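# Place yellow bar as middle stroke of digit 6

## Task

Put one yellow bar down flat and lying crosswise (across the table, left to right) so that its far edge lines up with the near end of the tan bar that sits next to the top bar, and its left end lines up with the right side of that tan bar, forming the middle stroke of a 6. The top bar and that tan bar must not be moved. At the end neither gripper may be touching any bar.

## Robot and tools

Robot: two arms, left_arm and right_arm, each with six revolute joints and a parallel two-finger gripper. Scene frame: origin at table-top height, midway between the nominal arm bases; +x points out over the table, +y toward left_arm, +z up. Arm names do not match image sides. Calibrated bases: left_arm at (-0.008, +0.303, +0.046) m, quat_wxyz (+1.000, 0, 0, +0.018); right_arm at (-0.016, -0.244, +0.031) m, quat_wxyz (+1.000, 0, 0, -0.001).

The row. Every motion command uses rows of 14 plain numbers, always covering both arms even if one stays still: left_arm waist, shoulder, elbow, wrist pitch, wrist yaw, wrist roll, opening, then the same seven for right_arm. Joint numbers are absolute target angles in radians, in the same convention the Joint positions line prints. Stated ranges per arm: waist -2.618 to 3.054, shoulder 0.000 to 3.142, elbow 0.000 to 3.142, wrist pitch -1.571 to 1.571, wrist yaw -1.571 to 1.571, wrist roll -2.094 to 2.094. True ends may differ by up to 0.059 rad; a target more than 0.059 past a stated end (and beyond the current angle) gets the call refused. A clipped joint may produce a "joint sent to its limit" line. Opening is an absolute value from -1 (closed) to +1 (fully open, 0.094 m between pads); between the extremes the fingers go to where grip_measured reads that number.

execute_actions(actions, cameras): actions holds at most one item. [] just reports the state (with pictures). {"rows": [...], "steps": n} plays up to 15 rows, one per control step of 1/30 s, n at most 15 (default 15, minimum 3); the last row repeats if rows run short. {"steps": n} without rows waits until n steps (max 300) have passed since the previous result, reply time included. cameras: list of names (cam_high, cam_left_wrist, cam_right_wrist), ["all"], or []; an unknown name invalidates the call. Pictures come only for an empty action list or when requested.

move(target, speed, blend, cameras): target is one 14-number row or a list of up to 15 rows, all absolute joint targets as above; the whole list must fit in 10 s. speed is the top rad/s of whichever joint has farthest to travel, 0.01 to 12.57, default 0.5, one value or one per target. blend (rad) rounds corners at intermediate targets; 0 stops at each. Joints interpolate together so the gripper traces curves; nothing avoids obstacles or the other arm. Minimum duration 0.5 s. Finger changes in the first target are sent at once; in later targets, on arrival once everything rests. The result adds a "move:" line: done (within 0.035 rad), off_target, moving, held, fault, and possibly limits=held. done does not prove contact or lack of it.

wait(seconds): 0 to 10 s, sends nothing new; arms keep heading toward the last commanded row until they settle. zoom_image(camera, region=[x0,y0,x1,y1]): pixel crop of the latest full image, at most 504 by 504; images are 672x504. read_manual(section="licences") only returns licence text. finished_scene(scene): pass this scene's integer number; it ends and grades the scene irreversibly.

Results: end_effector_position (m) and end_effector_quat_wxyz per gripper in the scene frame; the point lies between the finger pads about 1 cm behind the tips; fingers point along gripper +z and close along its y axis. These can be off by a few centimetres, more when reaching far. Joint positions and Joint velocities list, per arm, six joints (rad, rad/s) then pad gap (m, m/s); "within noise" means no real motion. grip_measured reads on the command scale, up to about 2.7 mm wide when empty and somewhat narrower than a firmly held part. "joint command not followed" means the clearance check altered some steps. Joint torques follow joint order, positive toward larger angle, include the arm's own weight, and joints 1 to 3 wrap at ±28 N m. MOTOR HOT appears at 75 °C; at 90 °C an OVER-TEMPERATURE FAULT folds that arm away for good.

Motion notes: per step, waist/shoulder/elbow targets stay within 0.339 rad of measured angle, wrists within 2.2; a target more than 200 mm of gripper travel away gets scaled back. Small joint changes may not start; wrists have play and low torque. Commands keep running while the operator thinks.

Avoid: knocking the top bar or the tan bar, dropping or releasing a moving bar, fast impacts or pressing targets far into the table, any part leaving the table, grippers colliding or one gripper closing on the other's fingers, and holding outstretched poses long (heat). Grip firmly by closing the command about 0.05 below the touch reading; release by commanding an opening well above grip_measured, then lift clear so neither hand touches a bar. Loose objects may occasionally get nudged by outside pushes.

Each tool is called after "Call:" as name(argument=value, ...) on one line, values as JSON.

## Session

Call:
execute_actions(actions=[], cameras=["all"])

Call:
zoom_image(camera="cam_high", region=[200, 180, 460, 340])

Scene clock: 0.00 s of 4200.00 s.
left_arm: end_effector_position=(+0.2552, +0.2109, +0.0996) grip_measured=+1.000 end_effector_quat_wxyz=(+0.355, +0.098, +0.916, -0.161) | right_arm: end_effector_position=(+0.2658, -0.2375, +0.1641) grip_measured=+1.000 end_effector_quat_wxyz=(+0.557, +0.113, +0.821, +0.060)
Joint positions: left_arm=[-0.222 1.023 0.304 -0.081 0.246 -0.072 0.094] | right_arm=[0.096 0.611 0.194 0.032 0.116 0.291 0.094]
Joint velocities: within noise
Joint torques (N m): no reading
Motor temperatures (°C): left_arm=[26 28 30 26 26 23 24] | right_arm=[27 25 27 25 22 23 26]
Heat: left arm: 30 °C; right arm: 27 °C.

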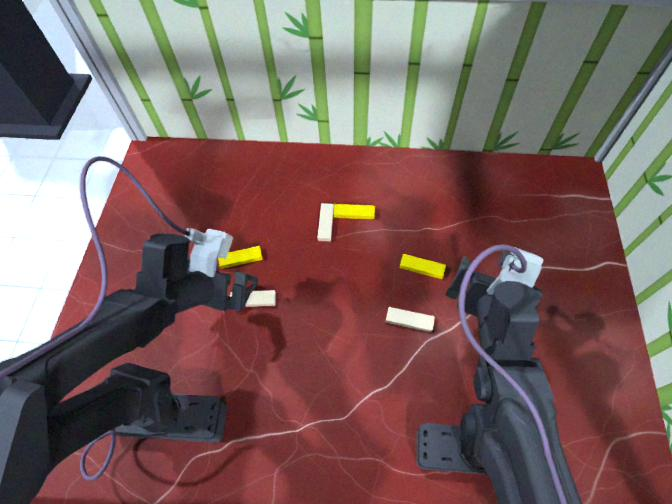

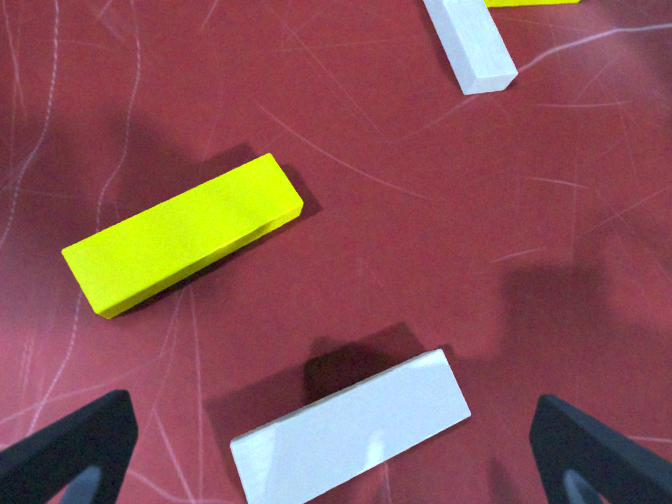

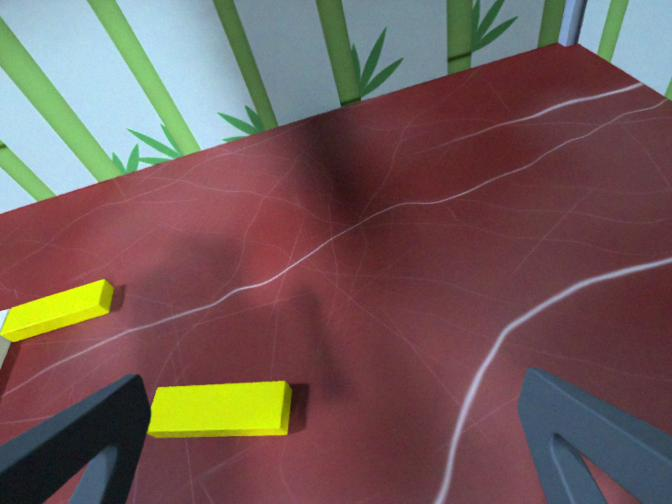

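Scaled by 1.938.

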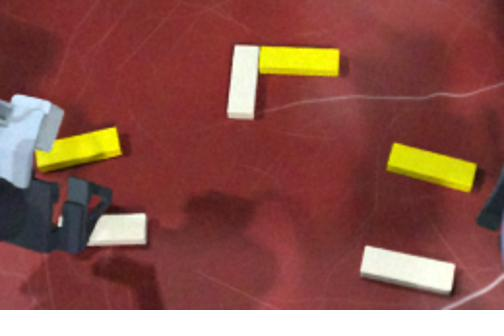

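Call:
move(target=[-0.227,1.935,1.444,-1.095,0.018,1.014,1,0.096,0.611,0.194,0.032,0.116,0.291,1], speed=0.8, cameras=["cam_left_wrist","cam_high"])

Scene clock: 2.67 s of 4200.00 s.
left_arm: end_effector_position=(+0.3373, +0.2362, +0.0981) grip_measured=+1.000 end_effector_quat_wxyz=(+0.000, +0.562, +0.827, -0.010) | right_arm: end_effector_position=(+0.2658, -0.2375, +0.1641) grip_measured=+1.000 end_effector_quat_wxyz=(+0.557, +0.113, +0.821, +0.060)
Joint positions: left_arm=[-0.222 1.921 1.414 -1.072 0.019 1.007 0.094] | right_arm=[0.096 0.611 0.194 0.032 0.116 0.291 0.094]
Joint velocities: within noise
Joint torques (N m): left_arm=[-0.5 -8.84 8.13 0.25 0 0.09] | right_arm=[-0.1 -0.12 8.53 1.8 0.05 -0.02]
Motor temperatures (°C): left_arm=[26 28 31 26 26 23 24] | right_arm=[27 25 28 26 22 23 26]
Heat: left arm: 31 °C; right arm: 28 °C.
Kept back: nothing.
move: done
Images, in order (width x height): cam_high 672x504, cam_left_wrist 672x504.

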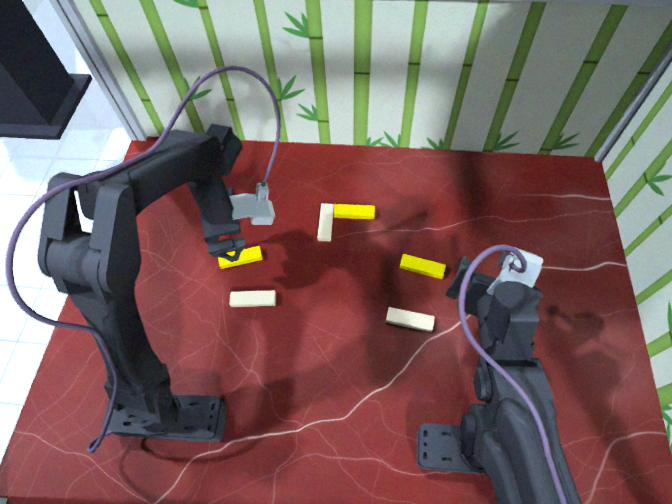

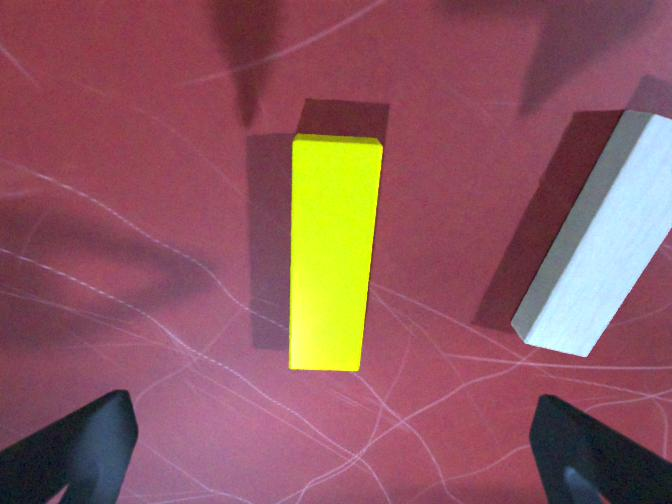

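Call:
move(target=[[-0.236,2.006,1.28,-0.85,-0.018,1.06,0.4,0.096,0.611,0.194,0.032,0.116,0.291,1],[-0.236,2.045,1.241,-0.773,-0.018,1.06,0.4,0.096,0.611,0.194,0.032,0.116,0.291,1]], speed=[0.5,0.15], blend=[0.01,0], cameras=["cam_left_wrist"])

Scene clock: 4.90 s of 4200.00 s.
left_arm: end_effector_position=(+0.3405, +0.2389, +0.0250) grip_measured=+0.403 end_effector_quat_wxyz=(-0.003, +0.584, +0.811, +0.009) | right_arm: end_effector_position=(+0.2658, -0.2375, +0.1641) grip_measured=+1.000 end_effector_quat_wxyz=(+0.557, +0.113, +0.821, +0.060)
Joint positions: left_arm=[-0.231 2.029 1.256 -0.796 -0.018 1.053 0.066] | right_arm=[0.096 0.611 0.194 0.032 0.116 0.291 0.094]
Joint velocities: within noise
Joint torques (N m): left_arm=[-0.43 -9.09 3.85 0.81 -0.02 0.04] | right_arm=[-0.1 -0.12 8.51 1.8 0.05 -0.03]
Motor temperatures (°C): left_arm=[26 29 31 26 26 23 24] | right_arm=[27 25 29 26 22 23 26]
Heat: left arm: 31 °C; right arm: 29 °C.
Kept back: nothing.
move: done
Images, in order (width x height): cam_left_wrist 672x504.

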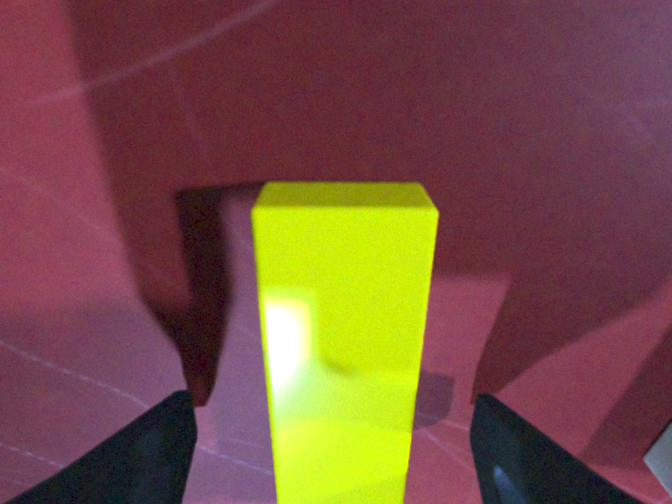

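Call:
move(target=[[-0.236,2.045,1.241,-0.773,-0.018,1.06,-0.2,0.096,0.611,0.194,0.032,0.116,0.291,1],[-0.236,2.045,1.241,-0.773,-0.018,1.06,-0.37,0.096,0.611,0.194,0.032,0.116,0.291,1],[-0.236,2.045,1.241,-0.773,-0.018,1.06,-0.5,0.096,0.611,0.194,0.032,0.116,0.291,1]], speed=0.2, cameras=["cam_left_wrist"])

Scene clock: 6.83 s of 4200.00 s.
left_arm: end_effector_position=(+0.3405, +0.2389, +0.0250) grip_measured=-0.399 end_effector_quat_wxyz=(-0.003, +0.584, +0.811, +0.009) | right_arm: end_effector_position=(+0.2658, -0.2375, +0.1641) grip_measured=+1.000 end_effector_quat_wxyz=(+0.557, +0.113, +0.821, +0.060)
Joint positions: left_arm=[-0.231 2.029 1.256 -0.796 -0.018 1.053 0.028] | right_arm=[0.096 0.611 0.194 0.032 0.116 0.291 0.094]
Joint velocities: within noise
Joint torques (N m): left_arm=[-0.4 -9.07 3.84 0.79 -0.02 0.04] | right_arm=[-0.1 -0.12 8.53 1.8 0.05 -0.02]
Motor temperatures (°C): left_arm=[26 29 31 26 26 23 24] | right_arm=[27 25 30 26 22 23 26]
Heat: left arm: 31 °C; right arm: 30 °C.
Kept back: nothing.
move: done
Images, in order (width x height): cam_left_wrist 672x504.

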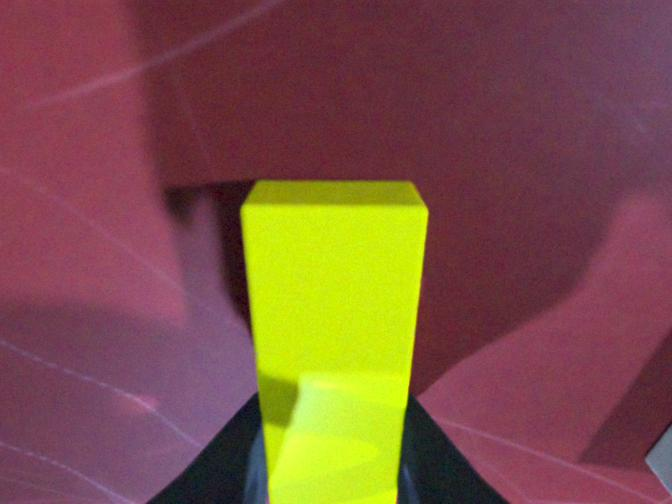

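Call:
move(target=[[-0.232,1.914,1.46,-1.115,0.015,1.058,-0.5,0.096,0.611,0.194,0.032,0.116,0.291,1],[-0.745,2.403,2.122,-1.305,0.015,0.841,-0.5,0.096,0.611,0.194,0.032,0.116,0.291,1]], speed=0.6, blend=[0.05,0], cameras=["cam_high","cam_left_wrist"])

Call:
zoom_image(camera="cam_left_wrist", region=[0, 254, 336, 504])

Scene clock: 9.53 s of 4200.00 s.
left_arm: end_effector_position=(+0.3425, +0.0028, +0.0836) grip_measured=-0.399 end_effector_quat_wxyz=(-0.004, +0.702, +0.713, -0.003) | right_arm: end_effector_position=(+0.2658, -0.2375, +0.1641) grip_measured=+1.000 end_effector_quat_wxyz=(+0.557, +0.113, +0.821, +0.060)
Joint positions: left_arm=[-0.746 2.385 2.088 -1.282 0.005 0.846 0.028] | right_arm=[0.096 0.611 0.194 0.032 0.116 0.291 0.094]
Joint velocities: within noise
Joint torques (N m): left_arm=[0.17 -12.49 8.66 0.21 0.11 -0.1] | right_arm=[-0.12 -0.12 8.51 1.8 0.05 -0.03]
Motor temperatures (°C): left_arm=[26 31 31 26 26 23 24] | right_arm=[27 25 30 27 22 23 26]
Heat: left arm: 31 °C; right arm: 30 °C.
Kept back: nothing.
move: done
Images, in order (width x height): cam_high 672x504, cam_left_wrist 672x504.

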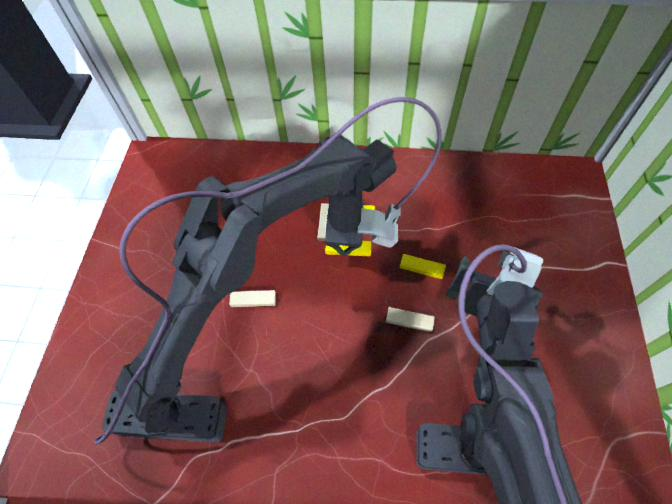

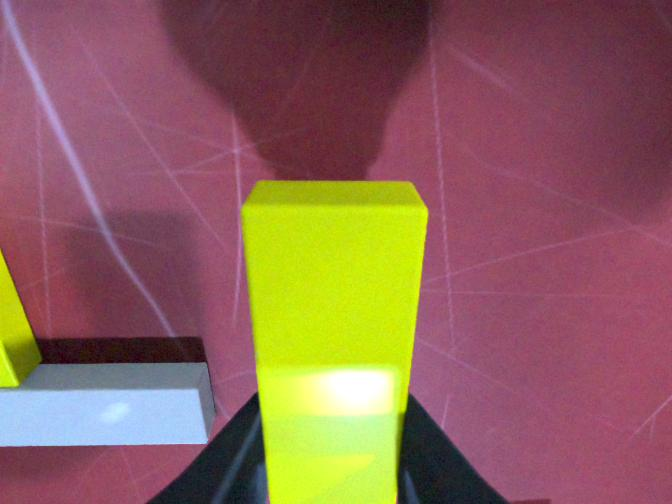

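Scaled by 1.500.

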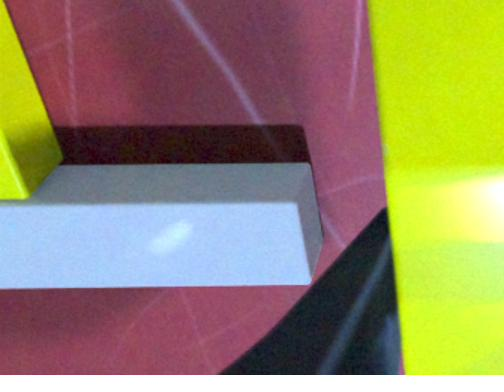

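Call:
move(target=[-0.7045,2.573,2.273,-1.240,0.015,0.89,-0.5,0.096,0.611,0.194,0.032,0.116,0.291,1], speed=0.3, cameras=["cam_left_wrist","cam_high"])

Call:
zoom_image(camera="cam_high", region=[290, 180, 410, 270])

Scene clock: 11.20 s of 4200.00 s.
left_arm: end_effector_position=(+0.3775, -0.0003, +0.0451) grip_measured=-0.399 end_effector_quat_wxyz=(-0.001, +0.699, +0.715, -0.003) | right_arm: end_effector_position=(+0.2658, -0.2375, +0.1641) grip_measured=+1.000 end_effector_quat_wxyz=(+0.557, +0.113, +0.821, +0.060)
Joint positions: left_arm=[-0.704 2.554 2.244 -1.262 0.005 0.882 0.028] | right_arm=[0.096 0.611 0.194 0.032 0.116 0.291 0.094]
Joint velocities: within noise
Joint torques (N m): left_arm=[-0.08 -13.53 8.34 0.77 0.11 0.05] | right_arm=[-0.12 -0.12 8.51 1.8 0.05 -0.02]
Motor temperatures (°C): left_arm=[26 32 32 26 26 23 24] | right_arm=[27 25 31 27 22 23 26]
Heat: left arm: 32 °C; right arm: 31 °C.
Kept back: nothing.
move: done
Images, in order (width x height): cam_high 672x504, cam_left_wrist 672x504.

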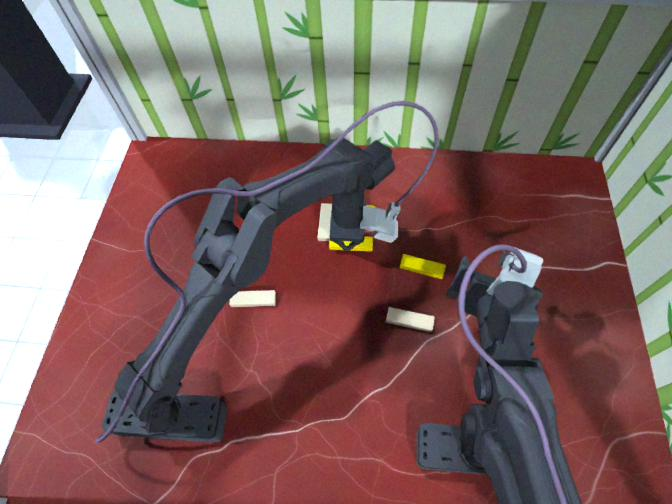

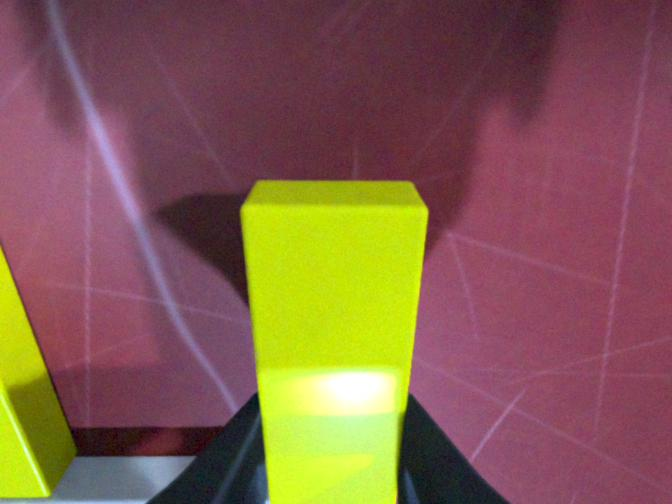

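Scaled by 4.200.

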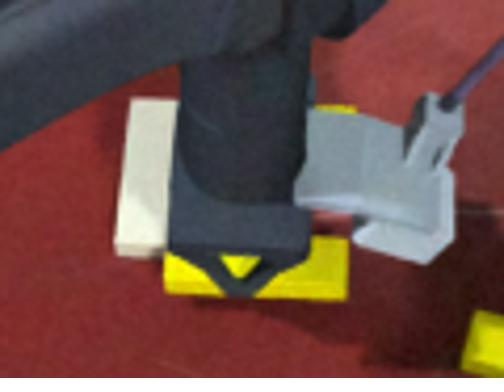

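Call:
move(target=[-0.7045,2.585,2.174,-1.170,0.015,0.89,-0.5,0.096,0.611,0.194,0.032,0.116,0.291,1], speed=0.12, cameras=["cam_left_wrist","cam_high"])

Call:
zoom_image(camera="cam_high", region=[290, 180, 410, 270])

Scene clock: 12.60 s of 4200.00 s.
left_arm: end_effector_position=(+0.3783, -0.0010, +0.0300) grip_measured=-0.399 end_effector_quat_wxyz=(+0.003, +0.700, +0.714, -0.002) | right_arm: end_effector_position=(+0.2658, -0.2375, +0.1641) grip_measured=+1.000 end_effector_quat_wxyz=(+0.557, +0.113, +0.821, +0.060)
Joint positions: left_arm=[-0.704 2.56 2.195 -1.201 0.005 0.885 0.028] | right_arm=[0.096 0.611 0.194 0.032 0.116 0.291 0.094]
Joint velocities: within noise
Joint torques (N m): left_arm=[-0.06 -13 4.25 0.9 0.07 0.04] | right_arm=[-0.12 -0.12 8.5 1.8 0.04 -0.02]
Motor temperatures (°C): left_arm=[26 32 32 26 26 23 24] | right_arm=[27 25 31 27 22 23 26]
Heat: left arm: 32 °C; right arm: 31 °C.
Kept back: nothing.
move: done
Images, in order (width x height): cam_high 672x504, cam_left_wrist 672x504.

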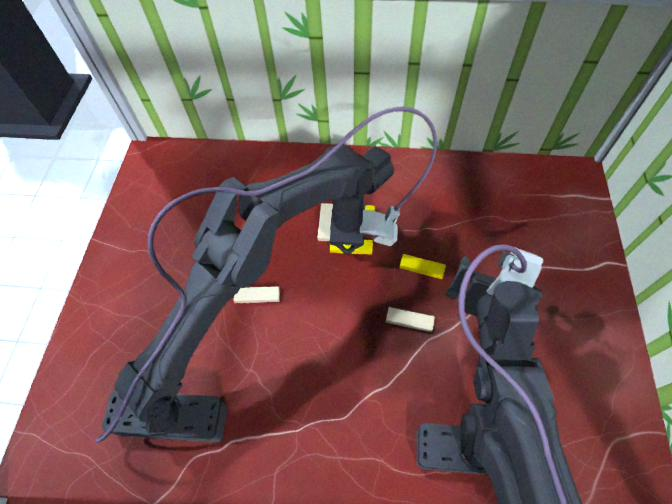

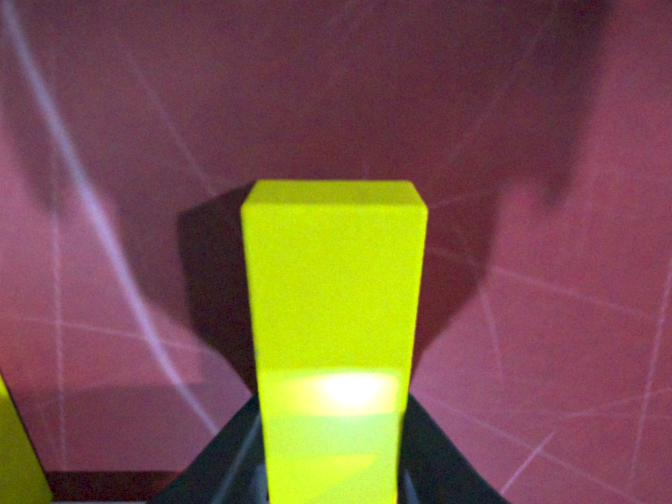

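Scaled by 4.200.

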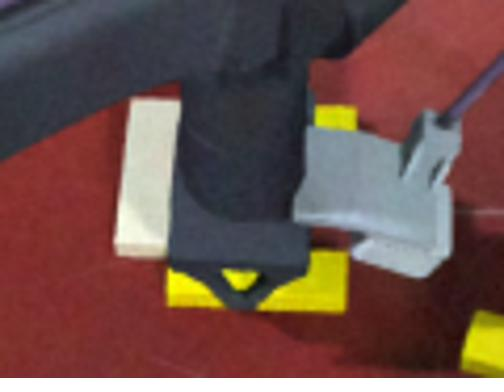

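Call:
move(target=[-0.7045,2.592,2.158,-1.149,0.015,0.89,-0.5,0.096,0.611,0.194,0.032,0.116,0.291,1], speed=0.1, cameras=["cam_left_wrist","cam_high"])

Call:
zoom_image(camera="cam_high", region=[290, 180, 410, 270])

Scene clock: 13.53 s of 4200.00 s.
left_arm: end_effector_position=(+0.3786, -0.0005, +0.0288) grip_measured=-0.399 end_effector_quat_wxyz=(+0.002, +0.700, +0.714, -0.001) | right_arm: end_effector_position=(+0.2658, -0.2375, +0.1641) grip_measured=+1.000 end_effector_quat_wxyz=(+0.557, +0.113, +0.821, +0.060)
Joint positions: left_arm=[-0.704 2.56 2.19 -1.196 0.002 0.885 0.028] | right_arm=[0.096 0.611 0.194 0.032 0.116 0.291 0.094]
Joint velocities: within noise
Joint torques (N m): left_arm=[-0.1 -12.44 3.38 1.12 0.13 0.02] | right_arm=[-0.12 -0.1 8.51 1.8 0.05 -0.02]
Motor temperatures (°C): left_arm=[26 32 32 26 26 23 24] | right_arm=[27 25 31 27 22 23 26]
Heat: left arm: 32 °C; right arm: 31 °C.
Kept back: nothing.
move: off_target (left_arm); left_arm: the wrist pitch is farthest, 0.047 rad from its target
Images, in order (width x height): cam_high 672x504, cam_left_wrist 672x504.

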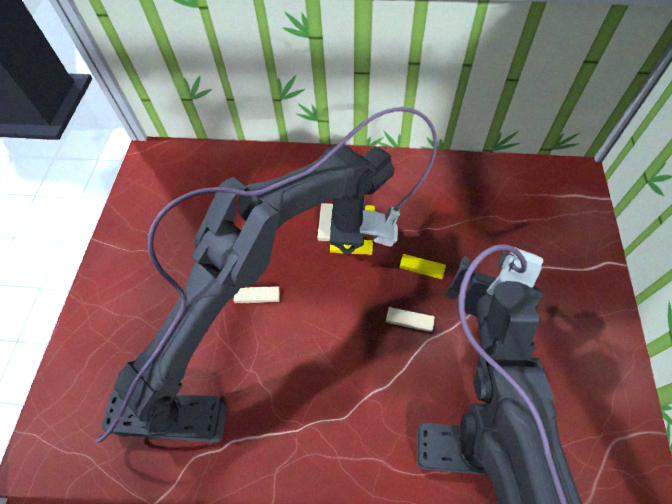

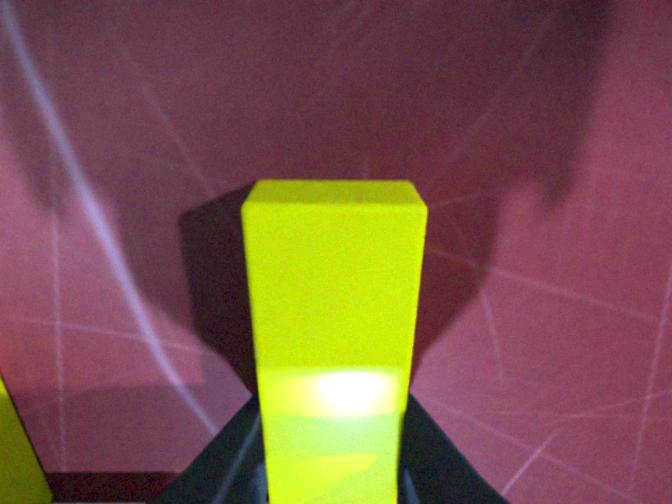

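Scaled by 4.200.

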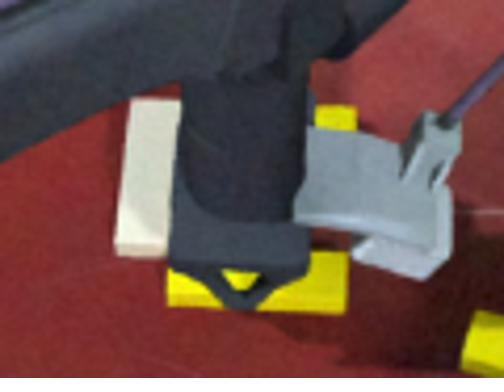

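Call:
move(target=[[-0.7045,2.575,2.180,-1.178,0.015,0.89,-0.5,0.096,0.611,0.194,0.032,0.116,0.291,1],[-0.7045,2.575,2.180,-1.178,0.015,0.89,-0.1,0.096,0.611,0.194,0.032,0.116,0.291,1],[-0.7045,2.572,2.286,-1.304,0.015,0.89,-0.1,0.096,0.611,0.194,0.032,0.116,0.291,1],[-0.7045,2.562,2.486,-1.502,0.015,0.89,-0.1,0.096,0.611,0.194,0.032,0.116,0.291,1],[-0.33,2.2,2.3,-1.502,0.02,0.89,-0.1,0.096,0.611,0.194,0.032,0.116,0.291,1]], speed=[0.1,0.2,0.2,0.4,0.5], blend=[0,0,0.02,0.04,0], cameras=["cam_left_wrist","cam_high"])

Call:
zoom_image(camera="cam_high", region=[300, 190, 400, 265])

Scene clock: 17.43 s of 4200.00 s.
left_arm: end_effector_position=(+0.4379, +0.1703, +0.2160) grip_measured=-0.103 end_effector_quat_wxyz=(+0.095, +0.554, +0.827, +0.025) | right_arm: end_effector_position=(+0.2658, -0.2375, +0.1641) grip_measured=+1.000 end_effector_quat_wxyz=(+0.557, +0.113, +0.821, +0.060)
Joint positions: left_arm=[-0.326 2.218 2.318 -1.474 0.008 0.891 0.042] | right_arm=[0.096 0.611 0.194 0.032 0.116 0.291 0.094]
Joint velocities: within noise
Joint torques (N m): left_arm=[-0.35 -14.43 4.46 0.7 0.17 0.03] | right_arm=[-0.1 -0.12 8.53 1.8 0.05 -0.02]
Motor temperatures (°C): left_arm=[26 34 32 26 26 23 24] | right_arm=[27 25 32 28 22 23 26]
Heat: left arm: 34 °C; right arm: 32 °C.
Kept back: nothing.
move: done
Images, in order (width x height): cam_high 672x504, cam_left_wrist 672x504.

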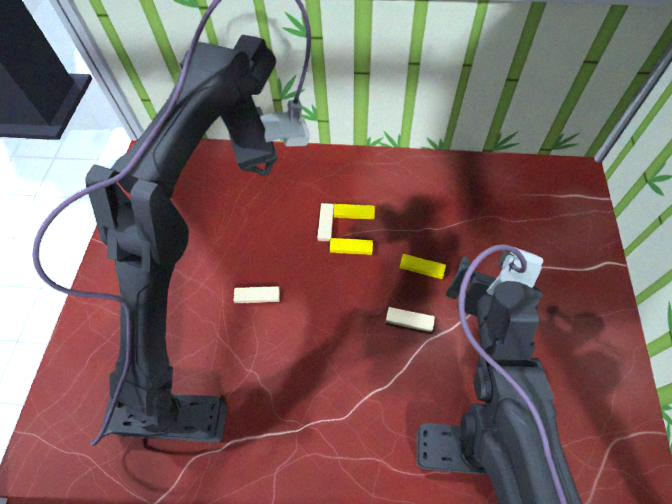

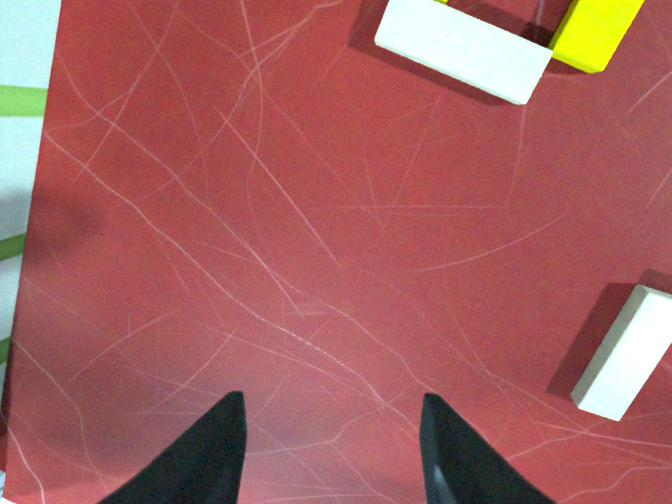

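Scaled by 5.040.

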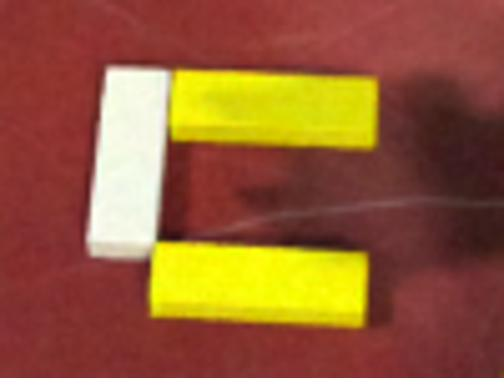

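Aligned as in scene 1.

Call:
finished_scene(scene=2)

The scene is finished: the task was done.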